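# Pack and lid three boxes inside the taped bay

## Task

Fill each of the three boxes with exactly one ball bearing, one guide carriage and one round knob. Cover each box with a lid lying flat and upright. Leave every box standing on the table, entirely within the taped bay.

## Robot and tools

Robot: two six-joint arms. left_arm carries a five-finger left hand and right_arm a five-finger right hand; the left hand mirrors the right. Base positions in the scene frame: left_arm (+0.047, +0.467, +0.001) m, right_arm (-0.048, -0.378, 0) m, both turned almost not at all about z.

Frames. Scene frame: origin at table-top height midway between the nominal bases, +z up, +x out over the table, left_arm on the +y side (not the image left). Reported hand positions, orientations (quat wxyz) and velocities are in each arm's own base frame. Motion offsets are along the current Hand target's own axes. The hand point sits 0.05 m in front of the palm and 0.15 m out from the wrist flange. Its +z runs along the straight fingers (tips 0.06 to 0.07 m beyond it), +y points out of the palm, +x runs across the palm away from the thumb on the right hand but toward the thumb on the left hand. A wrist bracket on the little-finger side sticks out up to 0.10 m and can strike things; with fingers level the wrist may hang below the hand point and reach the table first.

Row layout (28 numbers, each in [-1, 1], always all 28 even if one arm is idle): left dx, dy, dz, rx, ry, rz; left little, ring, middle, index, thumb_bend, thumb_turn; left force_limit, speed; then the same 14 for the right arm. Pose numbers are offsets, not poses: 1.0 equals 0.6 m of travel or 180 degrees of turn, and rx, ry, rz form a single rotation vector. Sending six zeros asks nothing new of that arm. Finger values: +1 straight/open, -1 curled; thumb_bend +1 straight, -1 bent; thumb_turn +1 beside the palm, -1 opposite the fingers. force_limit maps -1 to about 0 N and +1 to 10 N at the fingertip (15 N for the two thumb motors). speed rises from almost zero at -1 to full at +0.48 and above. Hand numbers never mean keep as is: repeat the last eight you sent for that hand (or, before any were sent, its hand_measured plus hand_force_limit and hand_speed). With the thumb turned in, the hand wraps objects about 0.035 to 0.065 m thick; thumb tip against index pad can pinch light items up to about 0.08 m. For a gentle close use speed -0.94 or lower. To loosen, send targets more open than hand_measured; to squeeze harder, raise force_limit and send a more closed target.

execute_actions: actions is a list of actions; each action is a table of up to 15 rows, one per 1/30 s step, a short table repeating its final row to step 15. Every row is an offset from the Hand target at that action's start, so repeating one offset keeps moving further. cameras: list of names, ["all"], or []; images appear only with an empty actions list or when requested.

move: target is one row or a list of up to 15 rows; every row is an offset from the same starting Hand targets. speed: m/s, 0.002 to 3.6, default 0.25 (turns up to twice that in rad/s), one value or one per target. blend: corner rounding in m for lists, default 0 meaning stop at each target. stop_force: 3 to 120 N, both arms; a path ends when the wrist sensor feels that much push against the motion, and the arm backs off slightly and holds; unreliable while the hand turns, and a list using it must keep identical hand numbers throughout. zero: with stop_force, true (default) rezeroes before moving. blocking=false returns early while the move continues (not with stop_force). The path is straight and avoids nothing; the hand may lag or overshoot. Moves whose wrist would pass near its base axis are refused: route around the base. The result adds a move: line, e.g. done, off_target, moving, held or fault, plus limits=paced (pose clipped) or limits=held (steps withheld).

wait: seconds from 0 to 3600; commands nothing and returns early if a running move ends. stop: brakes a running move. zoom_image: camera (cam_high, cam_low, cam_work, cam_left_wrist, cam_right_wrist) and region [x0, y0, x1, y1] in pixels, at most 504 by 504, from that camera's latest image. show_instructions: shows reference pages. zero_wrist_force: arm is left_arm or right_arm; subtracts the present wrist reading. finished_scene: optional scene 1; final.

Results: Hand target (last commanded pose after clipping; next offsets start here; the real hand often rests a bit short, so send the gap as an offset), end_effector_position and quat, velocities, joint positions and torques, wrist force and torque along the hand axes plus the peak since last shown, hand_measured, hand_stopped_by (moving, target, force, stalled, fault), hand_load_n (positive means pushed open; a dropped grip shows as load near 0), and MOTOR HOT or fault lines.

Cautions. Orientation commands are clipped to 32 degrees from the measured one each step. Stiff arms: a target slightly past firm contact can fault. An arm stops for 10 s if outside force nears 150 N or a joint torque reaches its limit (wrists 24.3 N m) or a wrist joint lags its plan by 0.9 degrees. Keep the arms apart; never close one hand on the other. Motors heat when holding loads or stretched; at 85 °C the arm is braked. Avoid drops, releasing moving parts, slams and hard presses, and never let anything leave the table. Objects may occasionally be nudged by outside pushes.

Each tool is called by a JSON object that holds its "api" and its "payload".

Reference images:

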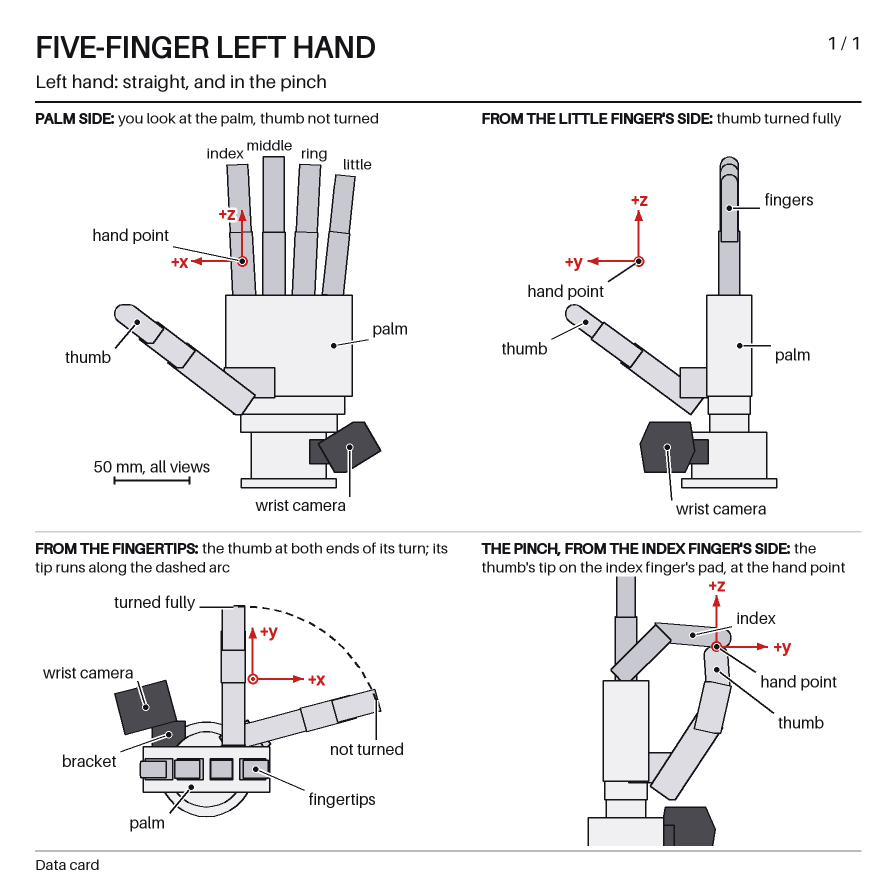

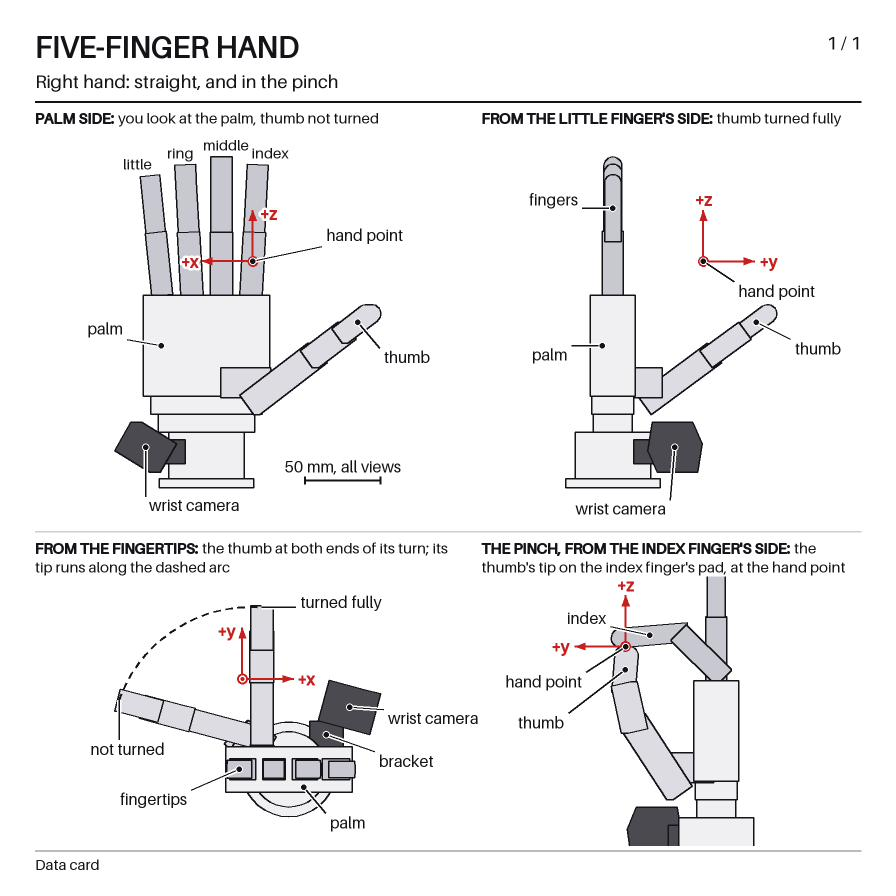

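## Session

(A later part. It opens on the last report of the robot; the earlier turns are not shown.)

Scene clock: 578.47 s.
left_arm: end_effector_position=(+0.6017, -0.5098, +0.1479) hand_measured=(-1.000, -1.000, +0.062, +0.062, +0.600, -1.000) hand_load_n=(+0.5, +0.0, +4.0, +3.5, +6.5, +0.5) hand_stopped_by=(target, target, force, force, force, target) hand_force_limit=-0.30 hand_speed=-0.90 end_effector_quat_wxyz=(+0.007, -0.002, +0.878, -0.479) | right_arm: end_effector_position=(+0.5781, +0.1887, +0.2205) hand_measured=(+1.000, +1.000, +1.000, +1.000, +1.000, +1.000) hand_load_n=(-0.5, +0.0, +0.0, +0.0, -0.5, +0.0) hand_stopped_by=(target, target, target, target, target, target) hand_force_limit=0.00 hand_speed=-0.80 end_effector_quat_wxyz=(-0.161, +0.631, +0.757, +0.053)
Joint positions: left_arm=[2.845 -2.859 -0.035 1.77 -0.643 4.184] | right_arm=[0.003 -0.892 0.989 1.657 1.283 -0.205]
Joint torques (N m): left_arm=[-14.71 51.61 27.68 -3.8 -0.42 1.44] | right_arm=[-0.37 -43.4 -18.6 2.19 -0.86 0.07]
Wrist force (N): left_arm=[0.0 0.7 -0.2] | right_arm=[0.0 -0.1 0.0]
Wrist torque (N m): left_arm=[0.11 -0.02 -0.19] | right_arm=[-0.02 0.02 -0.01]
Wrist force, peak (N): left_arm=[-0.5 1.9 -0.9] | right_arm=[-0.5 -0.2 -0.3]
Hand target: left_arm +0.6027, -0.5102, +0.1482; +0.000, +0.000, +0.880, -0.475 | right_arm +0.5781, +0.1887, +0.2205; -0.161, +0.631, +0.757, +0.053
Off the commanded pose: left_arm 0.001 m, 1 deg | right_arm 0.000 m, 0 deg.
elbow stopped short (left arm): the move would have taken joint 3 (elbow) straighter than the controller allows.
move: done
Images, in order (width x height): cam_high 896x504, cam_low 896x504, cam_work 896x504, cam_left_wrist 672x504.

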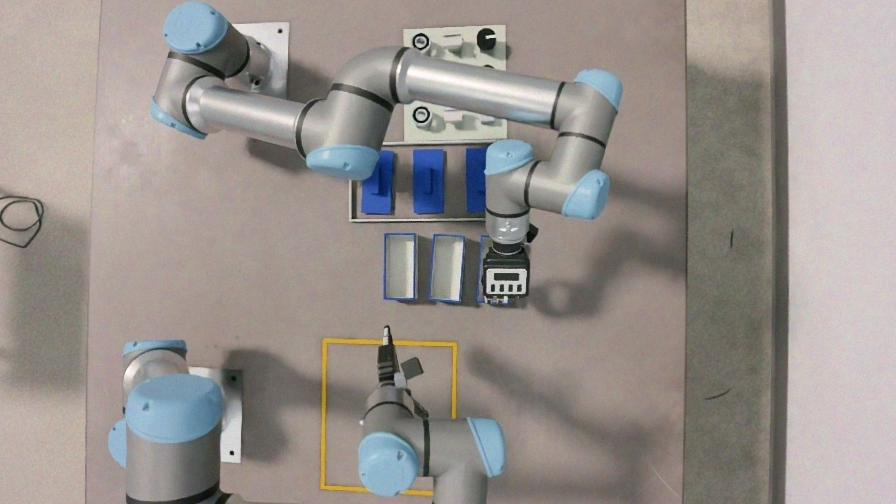

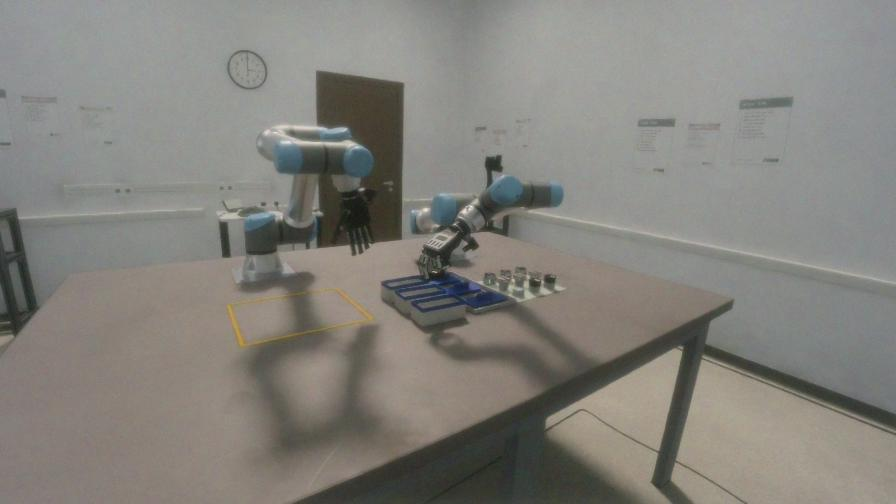

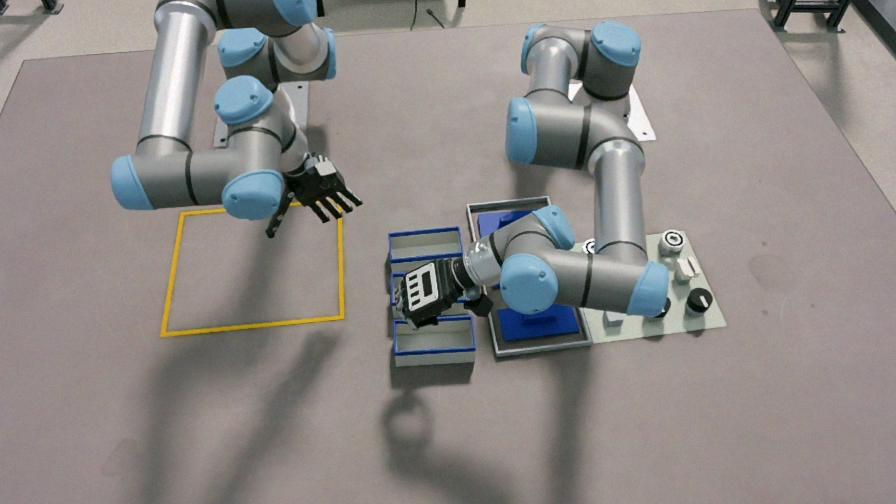

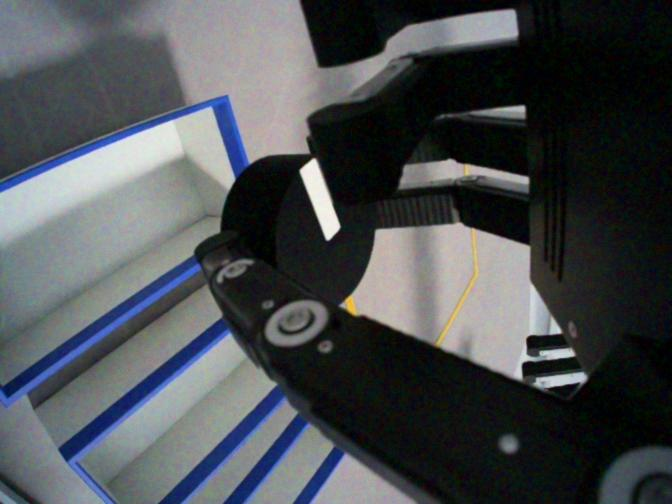

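{"api": "move", "payload": {"target": [0.183,0.0716,0.003,0,0,0,-1,-1,-0.1,-0.1,0.2,-1,-0.3,-0.9,0,0,0,0,0,0,1,1,1,1,1,1,0,-0.8], "speed": 0.15, "cameras": ["cam_left_wrist","cam_low","cam_high","cam_work"]}}

{"api": "zoom_image", "payload": {"camera": "cam_high", "region": [370, 200, 530, 330]}}

{"api": "zoom_image", "payload": {"camera": "cam_work", "region": [380, 210, 560, 390]}}

Scene clock: 630.87 s.
left_arm: end_effector_position=(+0.4929, -0.4881, +0.1113) hand_measured=(-1.000, -1.000, +0.062, +0.062, +0.600, -1.000) hand_load_n=(+0.0, +0.0, +4.0, +4.0, +6.5, +1.0) hand_stopped_by=(target, target, force, force, force, target) hand_force_limit=-0.30 hand_speed=-0.90 end_effector_quat_wxyz=(+0.000, +0.000, +0.880, -0.475) | right_arm: end_effector_position=(+0.5781, +0.1887, +0.2205) hand_measured=(+1.000, +1.000, +1.000, +1.000, +1.000, +1.000) hand_load_n=(+0.0, +0.0, +0.0, +0.0, +0.0, +0.0) hand_stopped_by=(target, target, target, target, target, target) hand_force_limit=0.00 hand_speed=-0.80 end_effector_quat_wxyz=(-0.161, +0.631, +0.757, +0.053)
Joint positions: left_arm=[2.825 -2.386 -1.047 2.304 -0.651 4.175] | right_arm=[0.003 -0.892 0.989 1.657 1.283 -0.205]
Joint torques (N m): left_arm=[11.33 67.93 7.58 0.16 -0.18 -1.59] | right_arm=[0.65 -44.28 -18.62 2.46 -0.95 0.1]
Wrist force (N): left_arm=[-0.2 0.6 -0.3] | right_arm=[-0.3 -0.1 -0.1]
Wrist torque (N m): left_arm=[0.08 0.01 0.02] | right_arm=[-0.02 0.06 -0.02]
Wrist force, peak (N): left_arm=[0.0 1.5 -0.2] | right_arm=[-0.5 -0.2 -0.2]
Hand target: left_arm +0.4929, -0.4881, +0.1113; +0.000, +0.000, +0.880, -0.475 | right_arm +0.5781, +0.1887, +0.2205; -0.161, +0.631, +0.757, +0.053
Off the commanded pose: left_arm 0.000 m, 0 deg | right_arm 0.000 m, 0 deg.
move: done
Images, in order (width x height): cam_high 896x504, cam_low 896x504, cam_work 896x504, cam_left_wrist 672x504.

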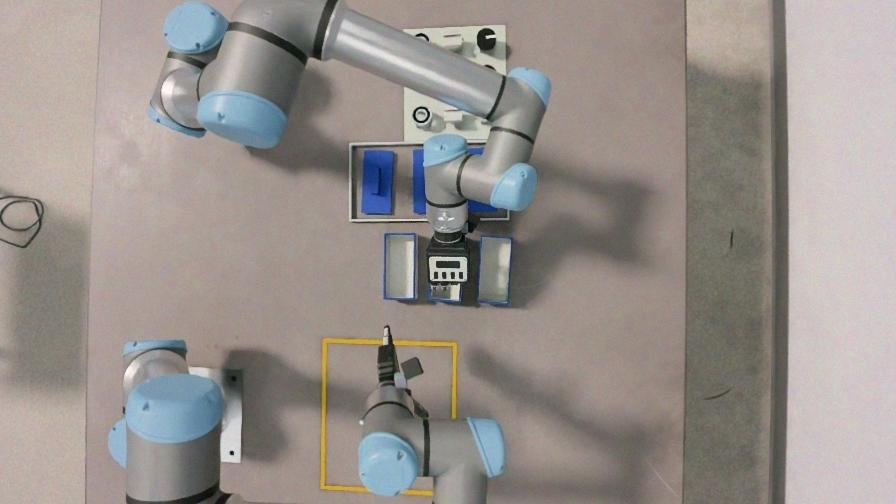

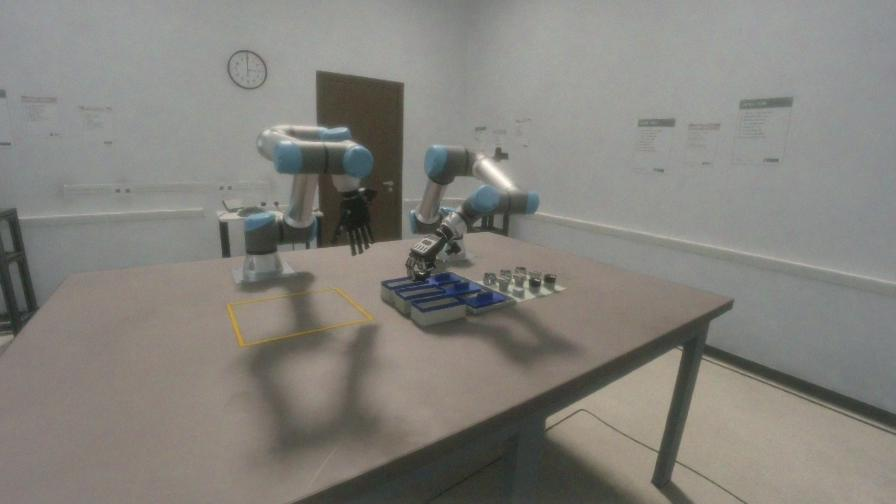

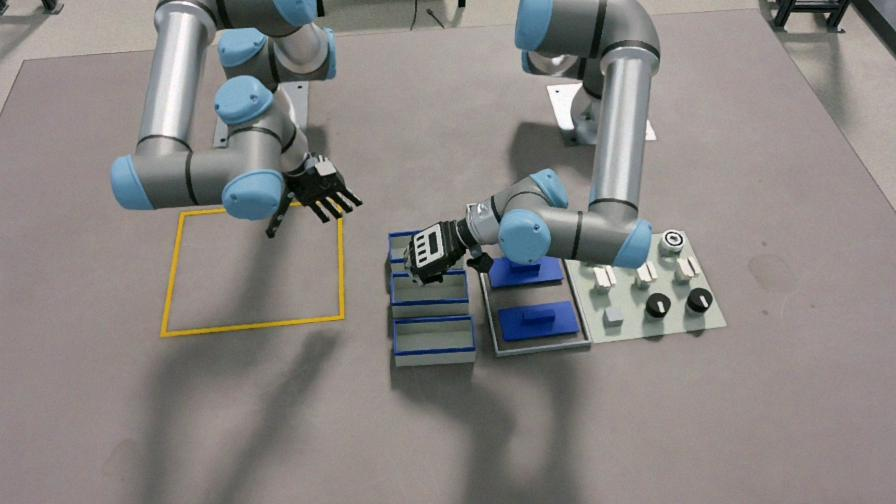

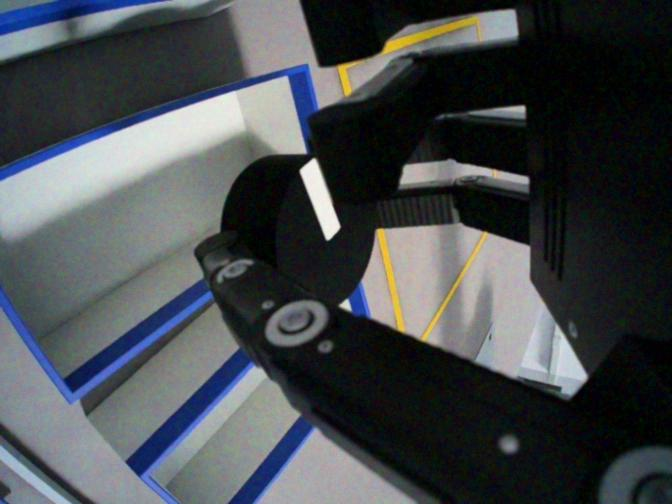

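Scaled by 3.150 from the camera's image (finer frame: 1280x720).

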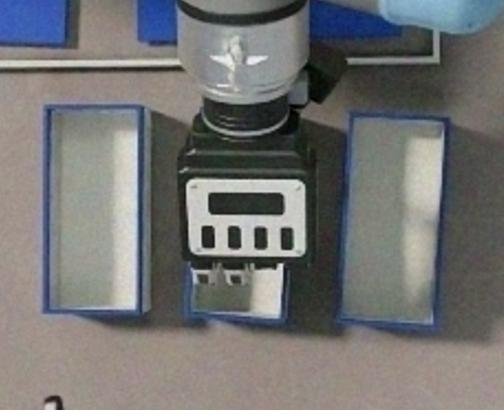

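Scaled by 2.800 from the camera's image (finer frame: 1280x720).

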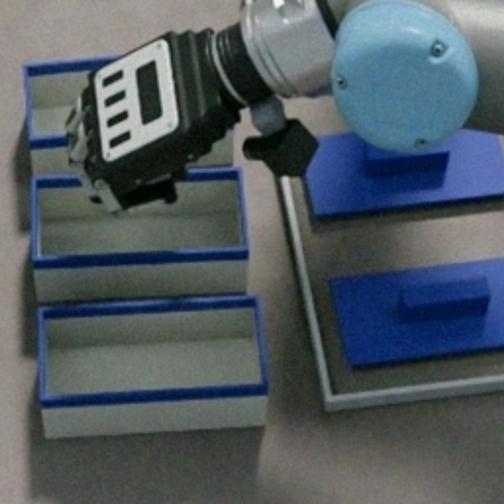

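{"api": "move", "payload": {"target": [-0.0233,0.0894,0.0643,0,0,0,-1,-1,-0.1,-0.1,0.2,-1,-0.3,-0.9,0,0,0,0,0,0,1,1,1,1,1,1,0,-0.8], "speed": 0.06, "stop_force": 6, "cameras": ["cam_left_wrist","cam_low","cam_high","cam_work"]}}

{"api": "zoom_image", "payload": {"camera": "cam_high", "region": [370, 200, 530, 330]}}

{"api": "zoom_image", "payload": {"camera": "cam_work", "region": [380, 210, 560, 390]}}

Scene clock: 652.40 s.
left_arm: end_effector_position=(+0.5069, -0.4910, +0.0453) hand_measured=(-1.000, -1.000, +0.062, +0.062, +0.600, -1.000) hand_load_n=(+0.0, +0.0, +4.0, +3.5, +6.0, +0.5) hand_stopped_by=(target, target, force, force, force, target) hand_force_limit=-0.30 hand_speed=-0.90 end_effector_quat_wxyz=(+0.000, +0.000, +0.880, -0.475) | right_arm: end_effector_position=(+0.5781, +0.1887, +0.2205) hand_measured=(+1.000, +1.000, +1.000, +1.000, +1.000, +1.000) hand_load_n=(+0.0, +0.0, +0.0, -0.5, +0.0, +0.0) hand_stopped_by=(target, target, target, target, target, target) hand_force_limit=0.00 hand_speed=-0.80 end_effector_quat_wxyz=(-0.161, +0.631, +0.757, +0.053)
Joint positions: left_arm=[2.828 -2.481 -1.047 2.397 -0.65 4.178] | right_arm=[0.003 -0.892 0.989 1.657 1.283 -0.205]
Joint torques (N m): left_arm=[11.75 40.85 27.79 0.12 2.47 -0.01] | right_arm=[-0.17 -43.63 -18.85 2.42 -1.08 0.02]
Wrist force (N): left_arm=[-0.3 0.8 -0.3] | right_arm=[-0.2 -0.3 0.0]
Wrist torque (N m): left_arm=[0.10 0.03 -0.16] | right_arm=[-0.06 0.05 -0.02]
Wrist force, peak (N): left_arm=[-0.4 1.2 -0.1] | right_arm=[-0.2 -0.4 0.0]
Hand target: left_arm +0.5069, -0.4910, +0.0453; +0.000, +0.000, +0.880, -0.475 | right_arm +0.5781, +0.1887, +0.2205; -0.161, +0.631, +0.757, +0.053
Off the commanded pose: left_arm 0.000 m, 0 deg | right_arm 0.000 m, 0 deg.
move: done
Images, in order (width x height): cam_high 896x504, cam_low 896x504, cam_work 896x504, cam_left_wrist 672x504.

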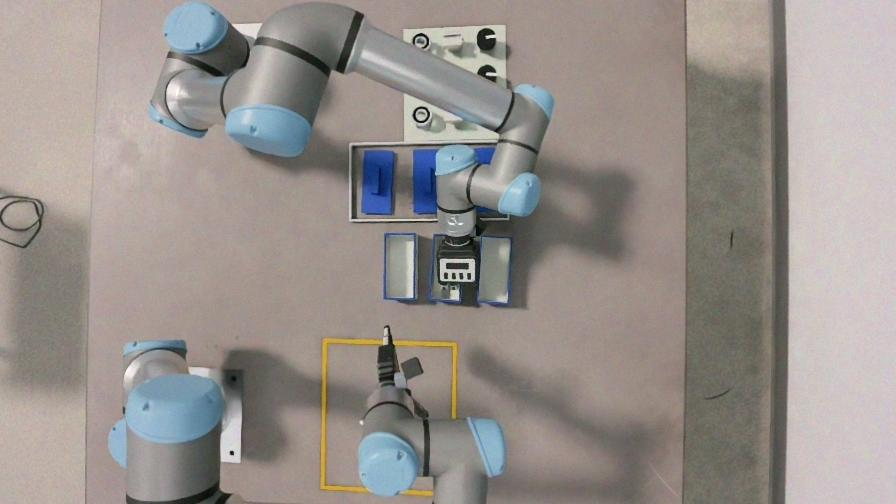

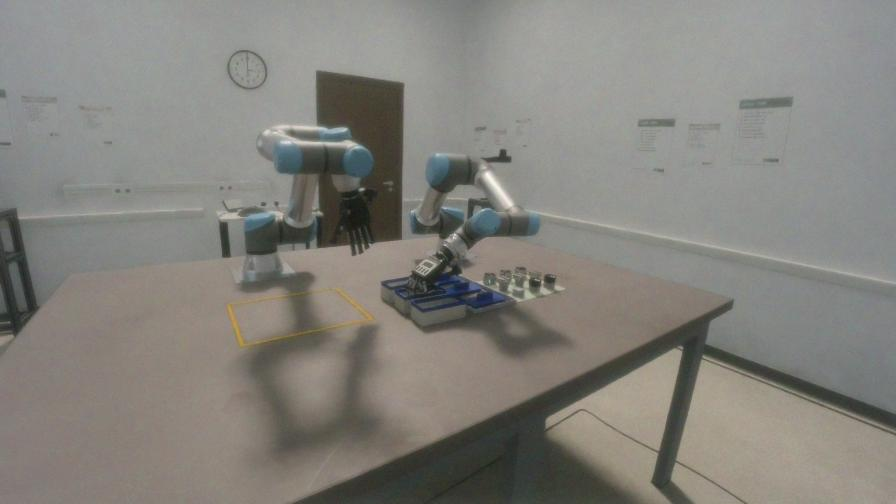

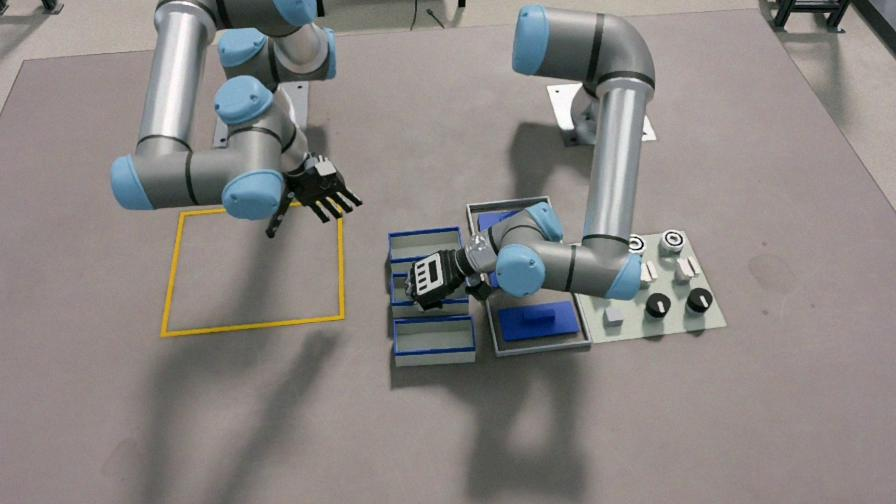

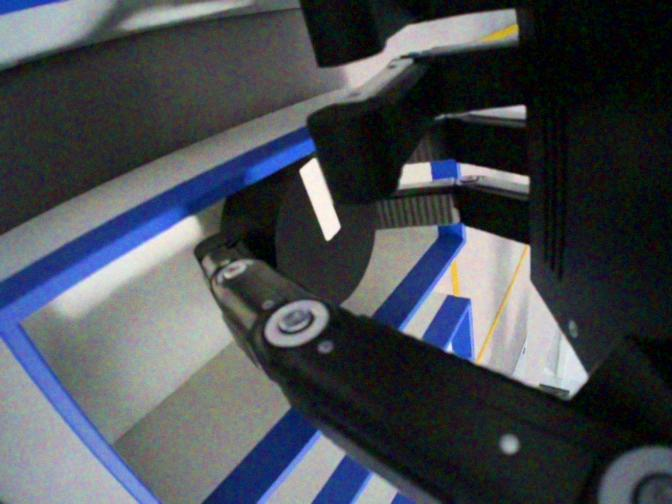

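Scaled by 3.150 from the camera's image (finer frame: 1280x720).

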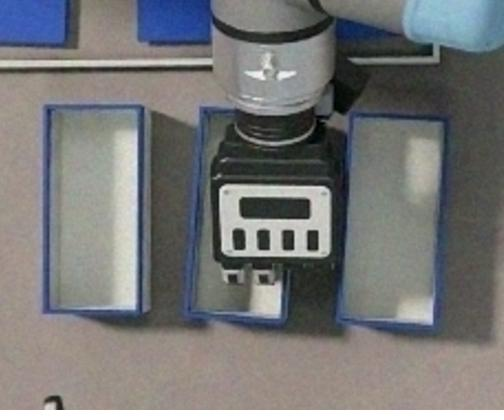

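Scaled by 2.800 from the camera's image (finer frame: 1280x720).

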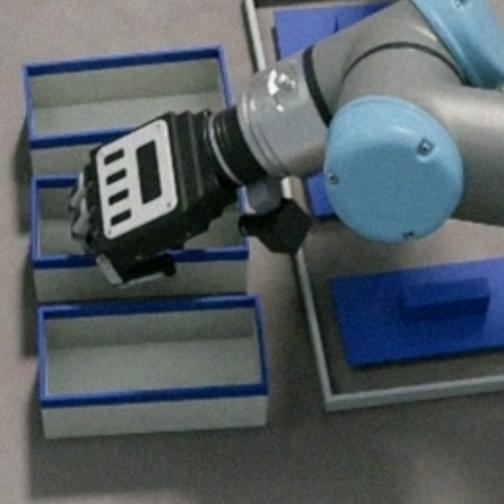

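{"api": "move", "payload": {"target": [-0.0067,0.007,0.0046,0,0.0186,0.0121,-1,-1,-0.1,-0.1,0.2,-1,-0.3,-0.9,0,0,0,0,0,0,1,1,1,1,1,1,0,-0.8], "speed": 0.04, "stop_force": 5, "cameras": ["cam_left_wrist","cam_high","cam_low"]}}

{"api": "zoom_image", "payload": {"camera": "cam_high", "region": [410, 220, 500, 320]}}

{"api": "zoom_image", "payload": {"camera": "cam_low", "region": [370, 240, 490, 330]}}

Scene clock: 712.10 s.
left_arm: end_effector_position=(+0.5109, -0.4910, +0.0403) hand_measured=(-1.000, -1.000, +0.062, +0.062, +0.600, -1.000) hand_load_n=(+0.0, +0.0, +4.0, +3.5, +6.5, +0.5) hand_stopped_by=(target, target, force, force, force, target) hand_force_limit=-0.30 hand_speed=-0.90 end_effector_quat_wxyz=(-0.017, +0.031, +0.879, -0.475) | right_arm: end_effector_position=(+0.5781, +0.1887, +0.2205) hand_measured=(+1.000, +1.000, +1.000, +1.000, +1.000, +1.000) hand_load_n=(+0.0, +0.0, +0.0, +0.0, +0.0, +0.0) hand_stopped_by=(target, target, target, target, target, target) hand_force_limit=0.00 hand_speed=-0.80 end_effector_quat_wxyz=(-0.161, +0.631, +0.757, +0.053)
Joint positions: left_arm=[2.832 -2.545 -0.96 2.282 -0.622 4.293] | right_arm=[0.003 -0.892 0.989 1.657 1.283 -0.205]
Joint torques (N m): left_arm=[12.49 43.58 27.71 -4.28 2.98 1.47] | right_arm=[0.13 -43.87 -19.1 2.28 -0.94 0.01]
Wrist force (N): left_arm=[-0.4 0.9 -0.4] | right_arm=[-0.1 -0.3 -0.1]
Wrist torque (N m): left_arm=[0.11 0.03 -0.18] | right_arm=[-0.06 0.03 -0.02]
Wrist force, peak (N): left_arm=[-0.5 1.2 -0.3] | right_arm=[-0.4 -0.2 -0.3]
Hand target: left_arm +0.5109, -0.4910, +0.0403; -0.017, +0.031, +0.879, -0.475 | right_arm +0.5781, +0.1887, +0.2205; -0.161, +0.631, +0.757, +0.053
Off the commanded pose: left_arm 0.000 m, 0 deg | right_arm 0.000 m, 0 deg.
move: done
Images, in order (width x height): cam_high 896x504, cam_low 896x504, cam_left_wrist 672x504.

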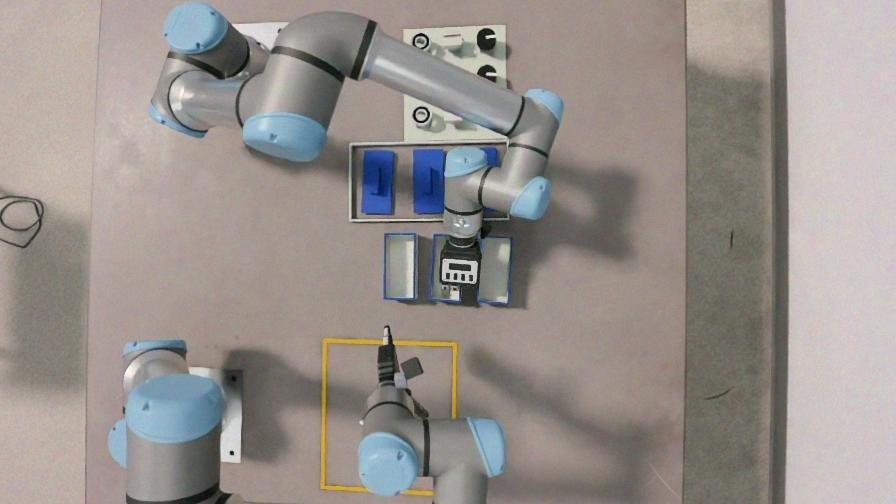

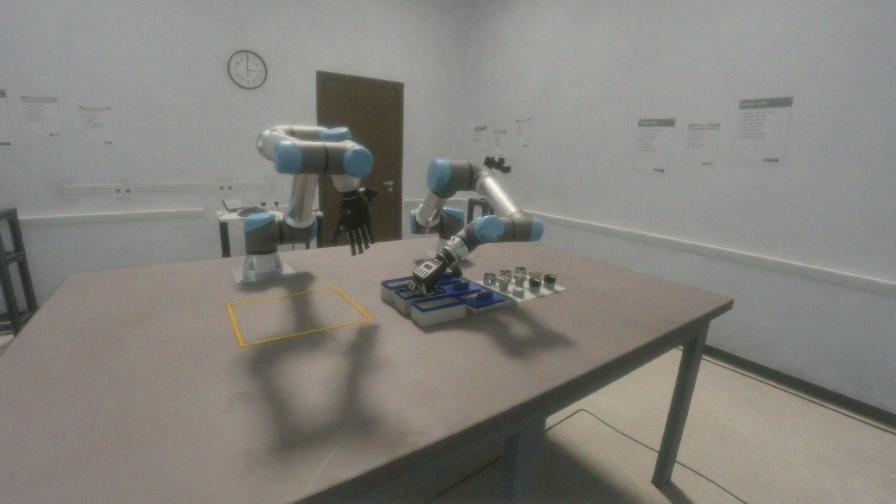

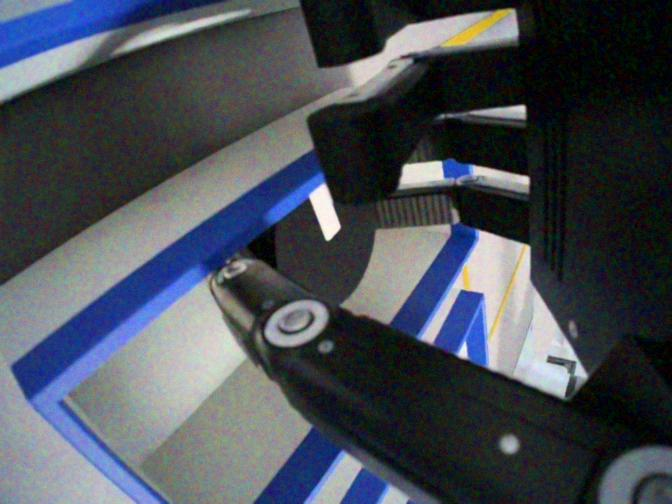

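Scaled by 5.040 from the camera's image (finer frame: 1280x720).

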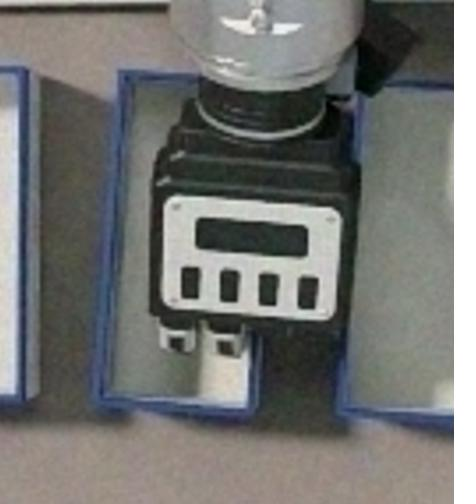

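Scaled by 4.200 from the camera's image (finer frame: 1280x720).

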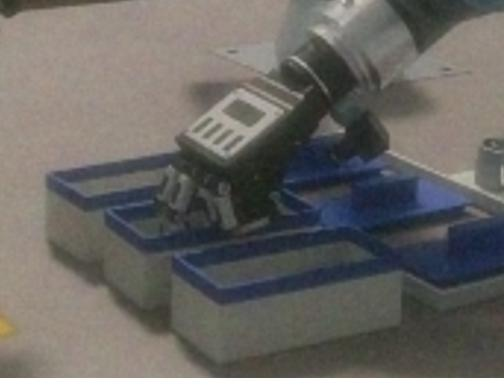

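{"api": "move", "payload": {"target": [-0.0025,0.0227,0.0148,0,0,0,-1,-1,-0.1,-0.1,0.2,-1,-0.3,-0.9,0,0,0,0,0,0,1,1,1,1,1,1,0,-0.8], "speed": 0.01, "stop_force": 3, "cameras": ["cam_left_wrist","cam_high","cam_low"]}}

{"api": "zoom_image", "payload": {"camera": "cam_high", "region": [410, 220, 500, 320]}}

{"api": "zoom_image", "payload": {"camera": "cam_low", "region": [370, 240, 490, 330]}}

Scene clock: 727.03 s.
left_arm: end_effector_position=(+0.5121, -0.4911, +0.0272) hand_measured=(-1.000, -1.000, +0.062, +0.062, +0.600, -1.000) hand_load_n=(+0.0, +0.0, +4.5, +4.0, +6.0, +0.5) hand_stopped_by=(target, target, force, force, force, target) hand_force_limit=-0.30 hand_speed=-0.90 end_effector_quat_wxyz=(-0.017, +0.031, +0.879, -0.475) | right_arm: end_effector_position=(+0.5781, +0.1887, +0.2205) hand_measured=(+1.000, +1.000, +1.000, +1.000, +1.000, +1.000) hand_load_n=(+0.0, +0.0, +0.0, +0.0, +0.0, +0.0) hand_stopped_by=(target, target, target, target, target, target) hand_force_limit=0.00 hand_speed=-0.80 end_effector_quat_wxyz=(-0.161, +0.631, +0.757, +0.053)
Joint positions: left_arm=[2.832 -2.562 -0.963 2.301 -0.622 4.294] | right_arm=[0.003 -0.892 0.989 1.657 1.283 -0.205]
Joint torques (N m): left_arm=[4.34 72.33 19.76 -4.08 -0.51 0.15] | right_arm=[0.09 -43.56 -18.55 2.44 -1.06 0.18]
Wrist force (N): left_arm=[0.2 -0.8 -2.0] | right_arm=[-0.2 -0.1 -0.2]
Wrist torque (N m): left_arm=[0.07 -0.06 -0.15] | right_arm=[-0.01 0.05 -0.01]
Wrist force, peak (N): left_arm=[0.1 -7.1 -5.6] | right_arm=[-0.3 -0.4 -0.2]
Hand target: left_arm +0.5121, -0.4911, +0.0272; -0.017, +0.031, +0.879, -0.475 (not the last commanded pose) | right_arm +0.5781, +0.1887, +0.2205; -0.161, +0.631, +0.757, +0.053
Off the commanded pose: left_arm 0.003 m, 0 deg | right_arm 0.000 m, 0 deg.
move: contact (left_arm)
Images, in order (width x height): cam_high 896x504, cam_low 896x504, cam_left_wrist 672x504.

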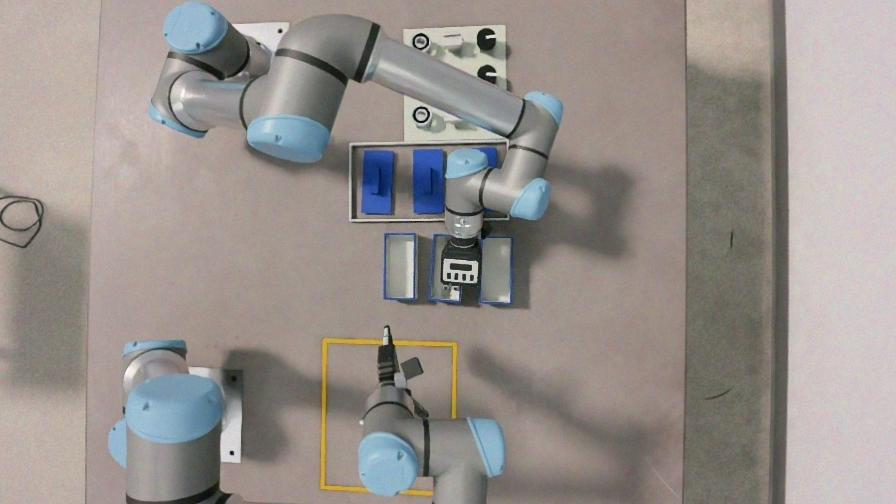

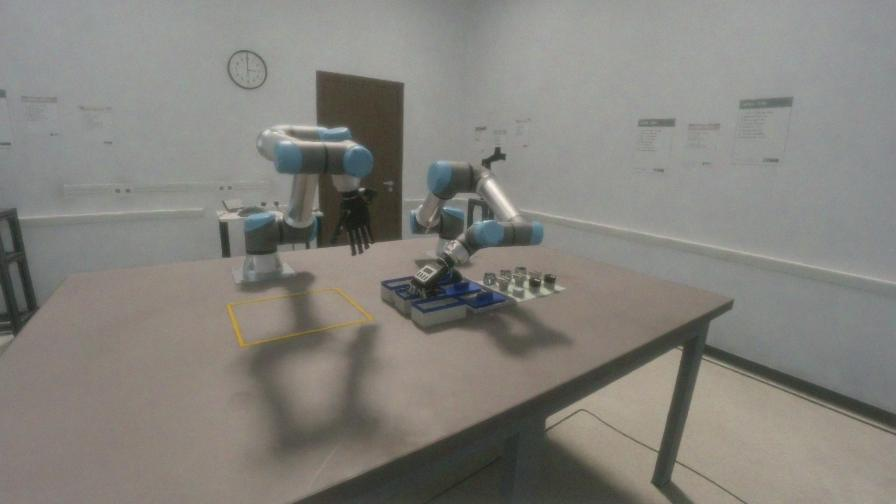

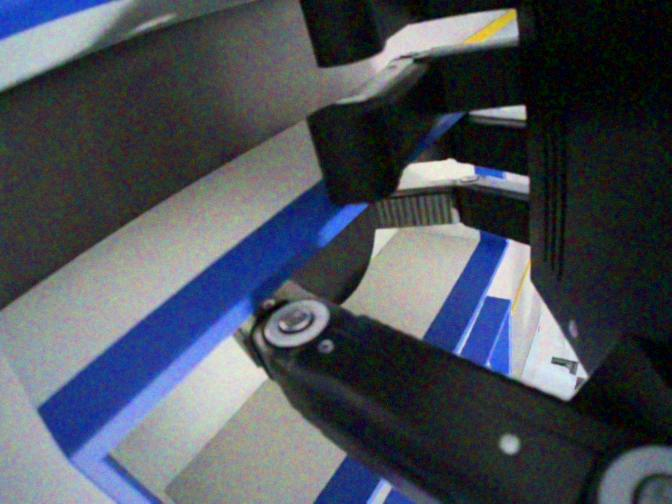

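Scaled by 5.040 from the camera's image (finer frame: 1280x720).

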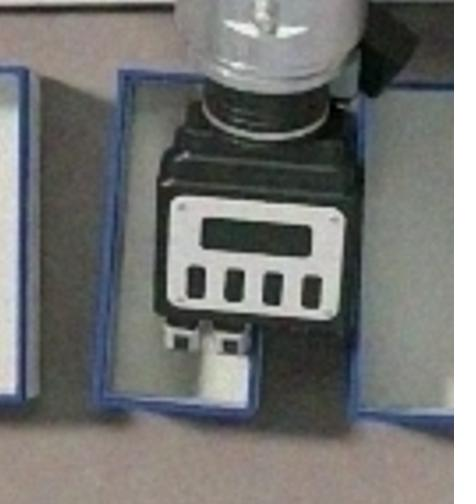

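Scaled by 4.200 from the camera's image (finer frame: 1280x720).

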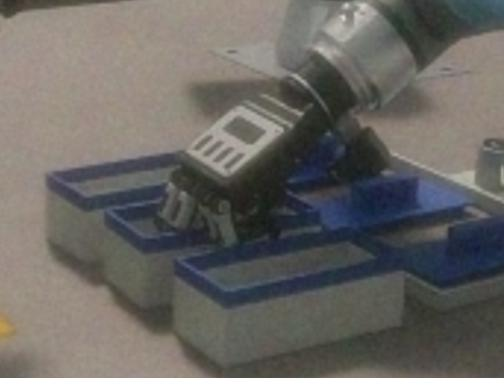

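{"api": "move", "payload": {"target": [0,0,0,0,0,0,-1,-1,0.4,0.4,0.84,-1,-0.3,-0.85,0,0,0,0,0,0,1,1,1,1,1,1,0,-0.8], "speed": 0.05, "cameras": ["cam_left_wrist","cam_high"]}}

{"api": "zoom_image", "payload": {"camera": "cam_high", "region": [410, 220, 500, 320]}}

Scene clock: 739.43 s.
left_arm: end_effector_position=(+0.5121, -0.4911, +0.0272) hand_measured=(-1.000, -1.000, +0.400, +0.400, +0.840, -1.000) hand_load_n=(+0.0, +0.0, +0.0, +0.0, +0.0, +0.0) hand_stopped_by=(target, target, target, target, target, target) hand_force_limit=-0.30 hand_speed=-0.85 end_effector_quat_wxyz=(-0.017, +0.031, +0.879, -0.475) | right_arm: end_effector_position=(+0.5781, +0.1887, +0.2205) hand_measured=(+1.000, +1.000, +1.000, +1.000, +1.000, +1.000) hand_load_n=(+0.0, +0.0, +0.0, +0.0, +0.0, +0.0) hand_stopped_by=(target, target, target, target, target, target) hand_force_limit=0.00 hand_speed=-0.80 end_effector_quat_wxyz=(-0.161, +0.631, +0.757, +0.053)
Joint positions: left_arm=[2.832 -2.562 -0.963 2.301 -0.622 4.294] | right_arm=[0.003 -0.892 0.989 1.657 1.283 -0.205]
Joint torques (N m): left_arm=[-12.79 55.34 22.48 -1.89 0.2 -1.04] | right_arm=[0.03 -43.25 -18.4 2.3 -1.14 0.03]
Wrist force (N): left_arm=[-0.2 0.4 -0.6] | right_arm=[-0.2 0.1 0.0]
Wrist torque (N m): left_arm=[0.09 0.00 -0.16] | right_arm=[0.00 0.05 -0.01]
Wrist force, peak (N): left_arm=[0.0 -5.1 -6.2] | right_arm=[-0.5 -0.1 0.1]
Hand target: left_arm +0.5121, -0.4911, +0.0272; -0.017, +0.031, +0.879, -0.475 | right_arm +0.5781, +0.1887, +0.2205; -0.161, +0.631, +0.757, +0.053
Off the commanded pose: left_arm 0.000 m, 0 deg | right_arm 0.000 m, 0 deg.
move: done
Images, in order (width x height): cam_high 896x504, cam_left_wrist 672x504.

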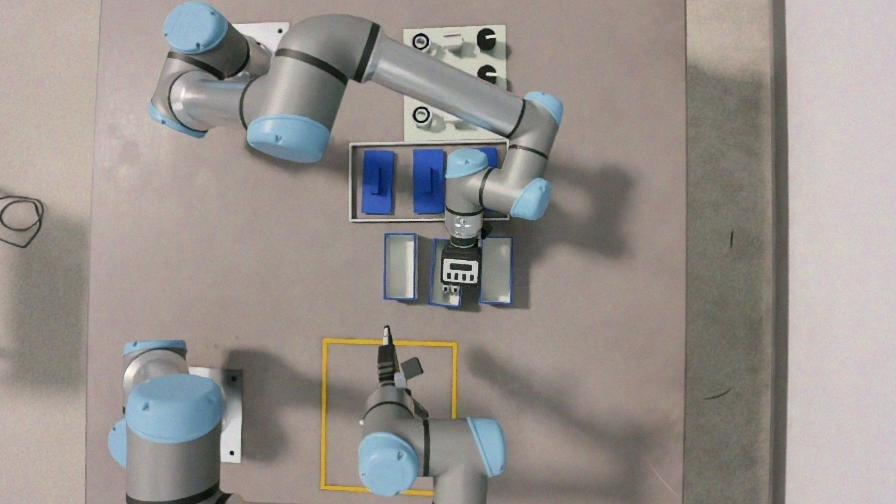

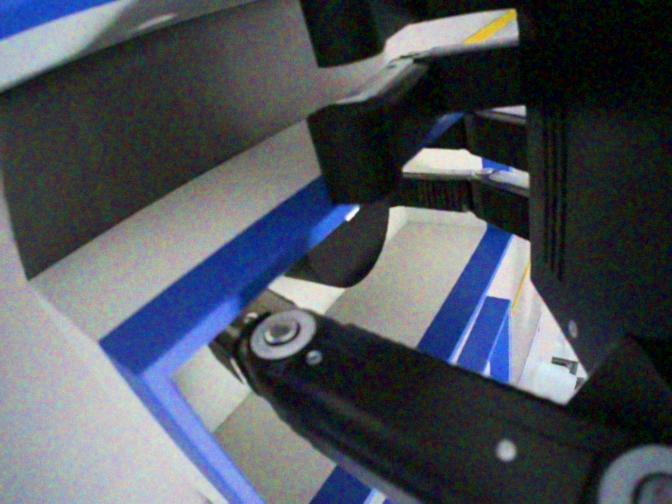

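Scaled by 5.040 from the camera's image (finer frame: 1280x720).

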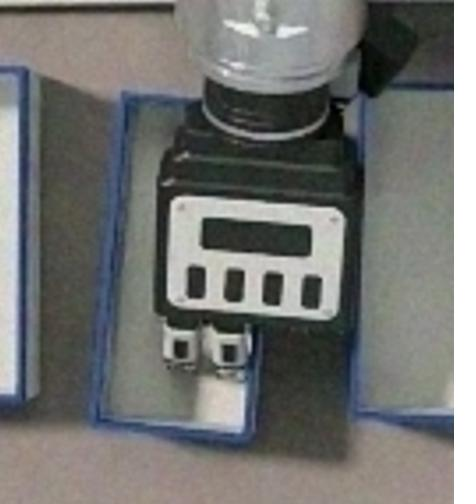

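{"api": "move", "payload": {"target": [0,-0.14,-0.091,0,0,0,-1,-1,0.4,0.4,0.84,-1,-0.3,-0.85,0,0,0,0,0,0,1,1,1,1,1,1,0,-0.8], "speed": 0.1, "cameras": ["cam_left_wrist","cam_high","cam_work"]}}

{"api": "zoom_image", "payload": {"camera": "cam_high", "region": [380, 220, 520, 320]}}

{"api": "zoom_image", "payload": {"camera": "cam_work", "region": [380, 210, 560, 390]}}

Scene clock: 752.83 s.
left_arm: end_effector_position=(+0.5121, -0.4915, +0.1273) hand_measured=(-1.000, -1.000, +0.400, +0.400, +0.840, -1.000) hand_load_n=(+0.0, +0.0, +0.0, +0.0, +0.0, +0.0) hand_stopped_by=(target, target, target, target, target, target) hand_force_limit=-0.30 hand_speed=-0.85 end_effector_quat_wxyz=(-0.017, +0.031, +0.879, -0.475) | right_arm: end_effector_position=(+0.5781, +0.1887, +0.2205) hand_measured=(+1.000, +1.000, +1.000, +1.000, +1.000, +1.000) hand_load_n=(+0.0, +0.0, -0.5, +0.0, +0.0, +0.0) hand_stopped_by=(target, target, target, target, target, target) hand_force_limit=0.00 hand_speed=-0.80 end_effector_quat_wxyz=(-0.161, +0.631, +0.757, +0.053)
Joint positions: left_arm=[2.832 -2.477 -0.859 2.113 -0.622 4.293] | right_arm=[0.003 -0.892 0.989 1.657 1.283 -0.205]
Joint torques (N m): left_arm=[-8.61 71.47 29.4 -4.18 -0.28 1.28] | right_arm=[-0.24 -43.49 -18.34 2.32 -1.19 0.17]
Wrist force (N): left_arm=[-0.2 0.6 -0.5] | right_arm=[-0.2 -0.1 -0.1]
Wrist torque (N m): left_arm=[0.09 0.04 -0.18] | right_arm=[-0.01 0.05 -0.02]
Wrist force, peak (N): left_arm=[-0.2 1.5 -0.1] | right_arm=[-0.4 -0.1 -0.4]
Hand target: left_arm +0.5121, -0.4914, +0.1274; -0.017, +0.031, +0.879, -0.475 | right_arm +0.5781, +0.1887, +0.2205; -0.161, +0.631, +0.757, +0.053
Off the commanded pose: left_arm 0.000 m, 0 deg | right_arm 0.000 m, 0 deg.
move: done
Images, in order (width x height): cam_high 896x504, cam_work 896x504, cam_left_wrist 672x504.

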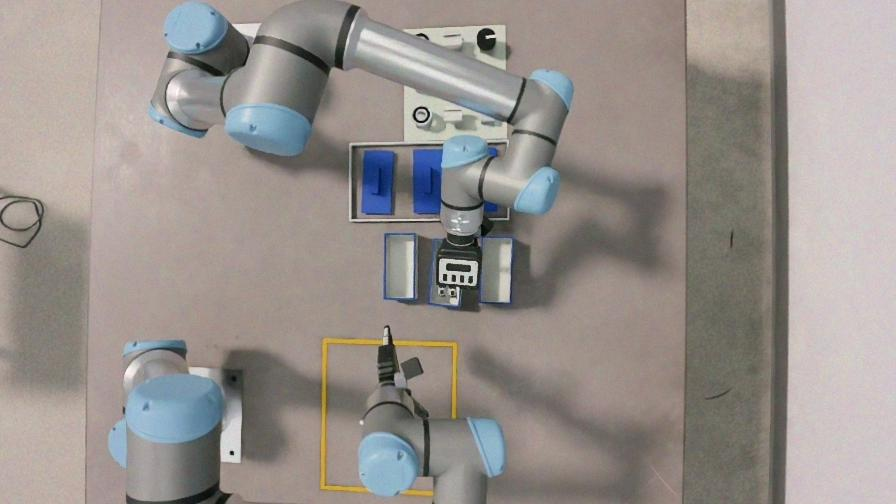

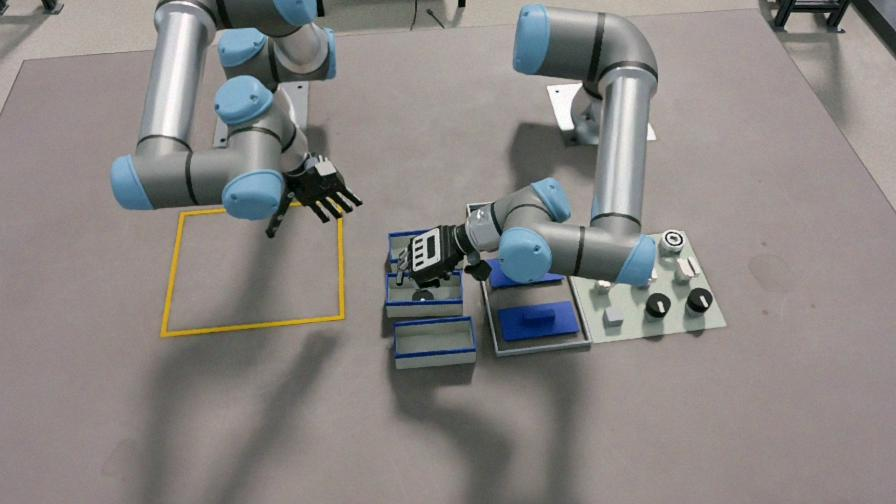

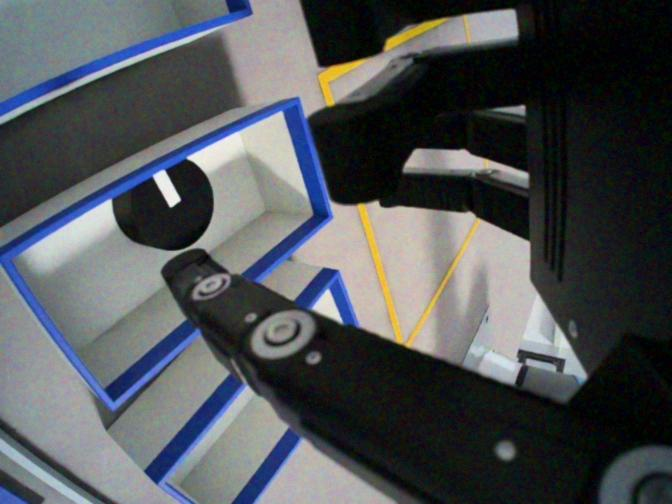

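Scaled by 3.600 from the camera's image (finer frame: 1280x720).

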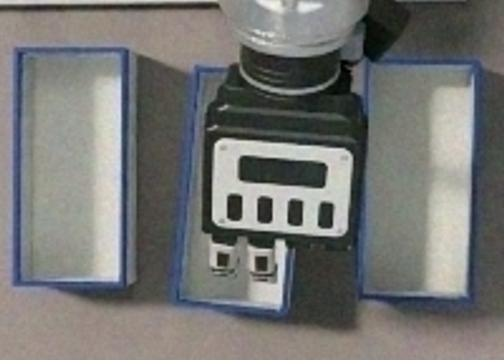

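Scaled by 2.800 from the camera's image (finer frame: 1280x720).

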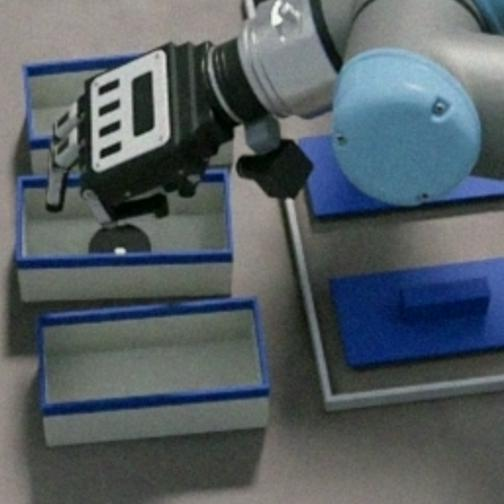

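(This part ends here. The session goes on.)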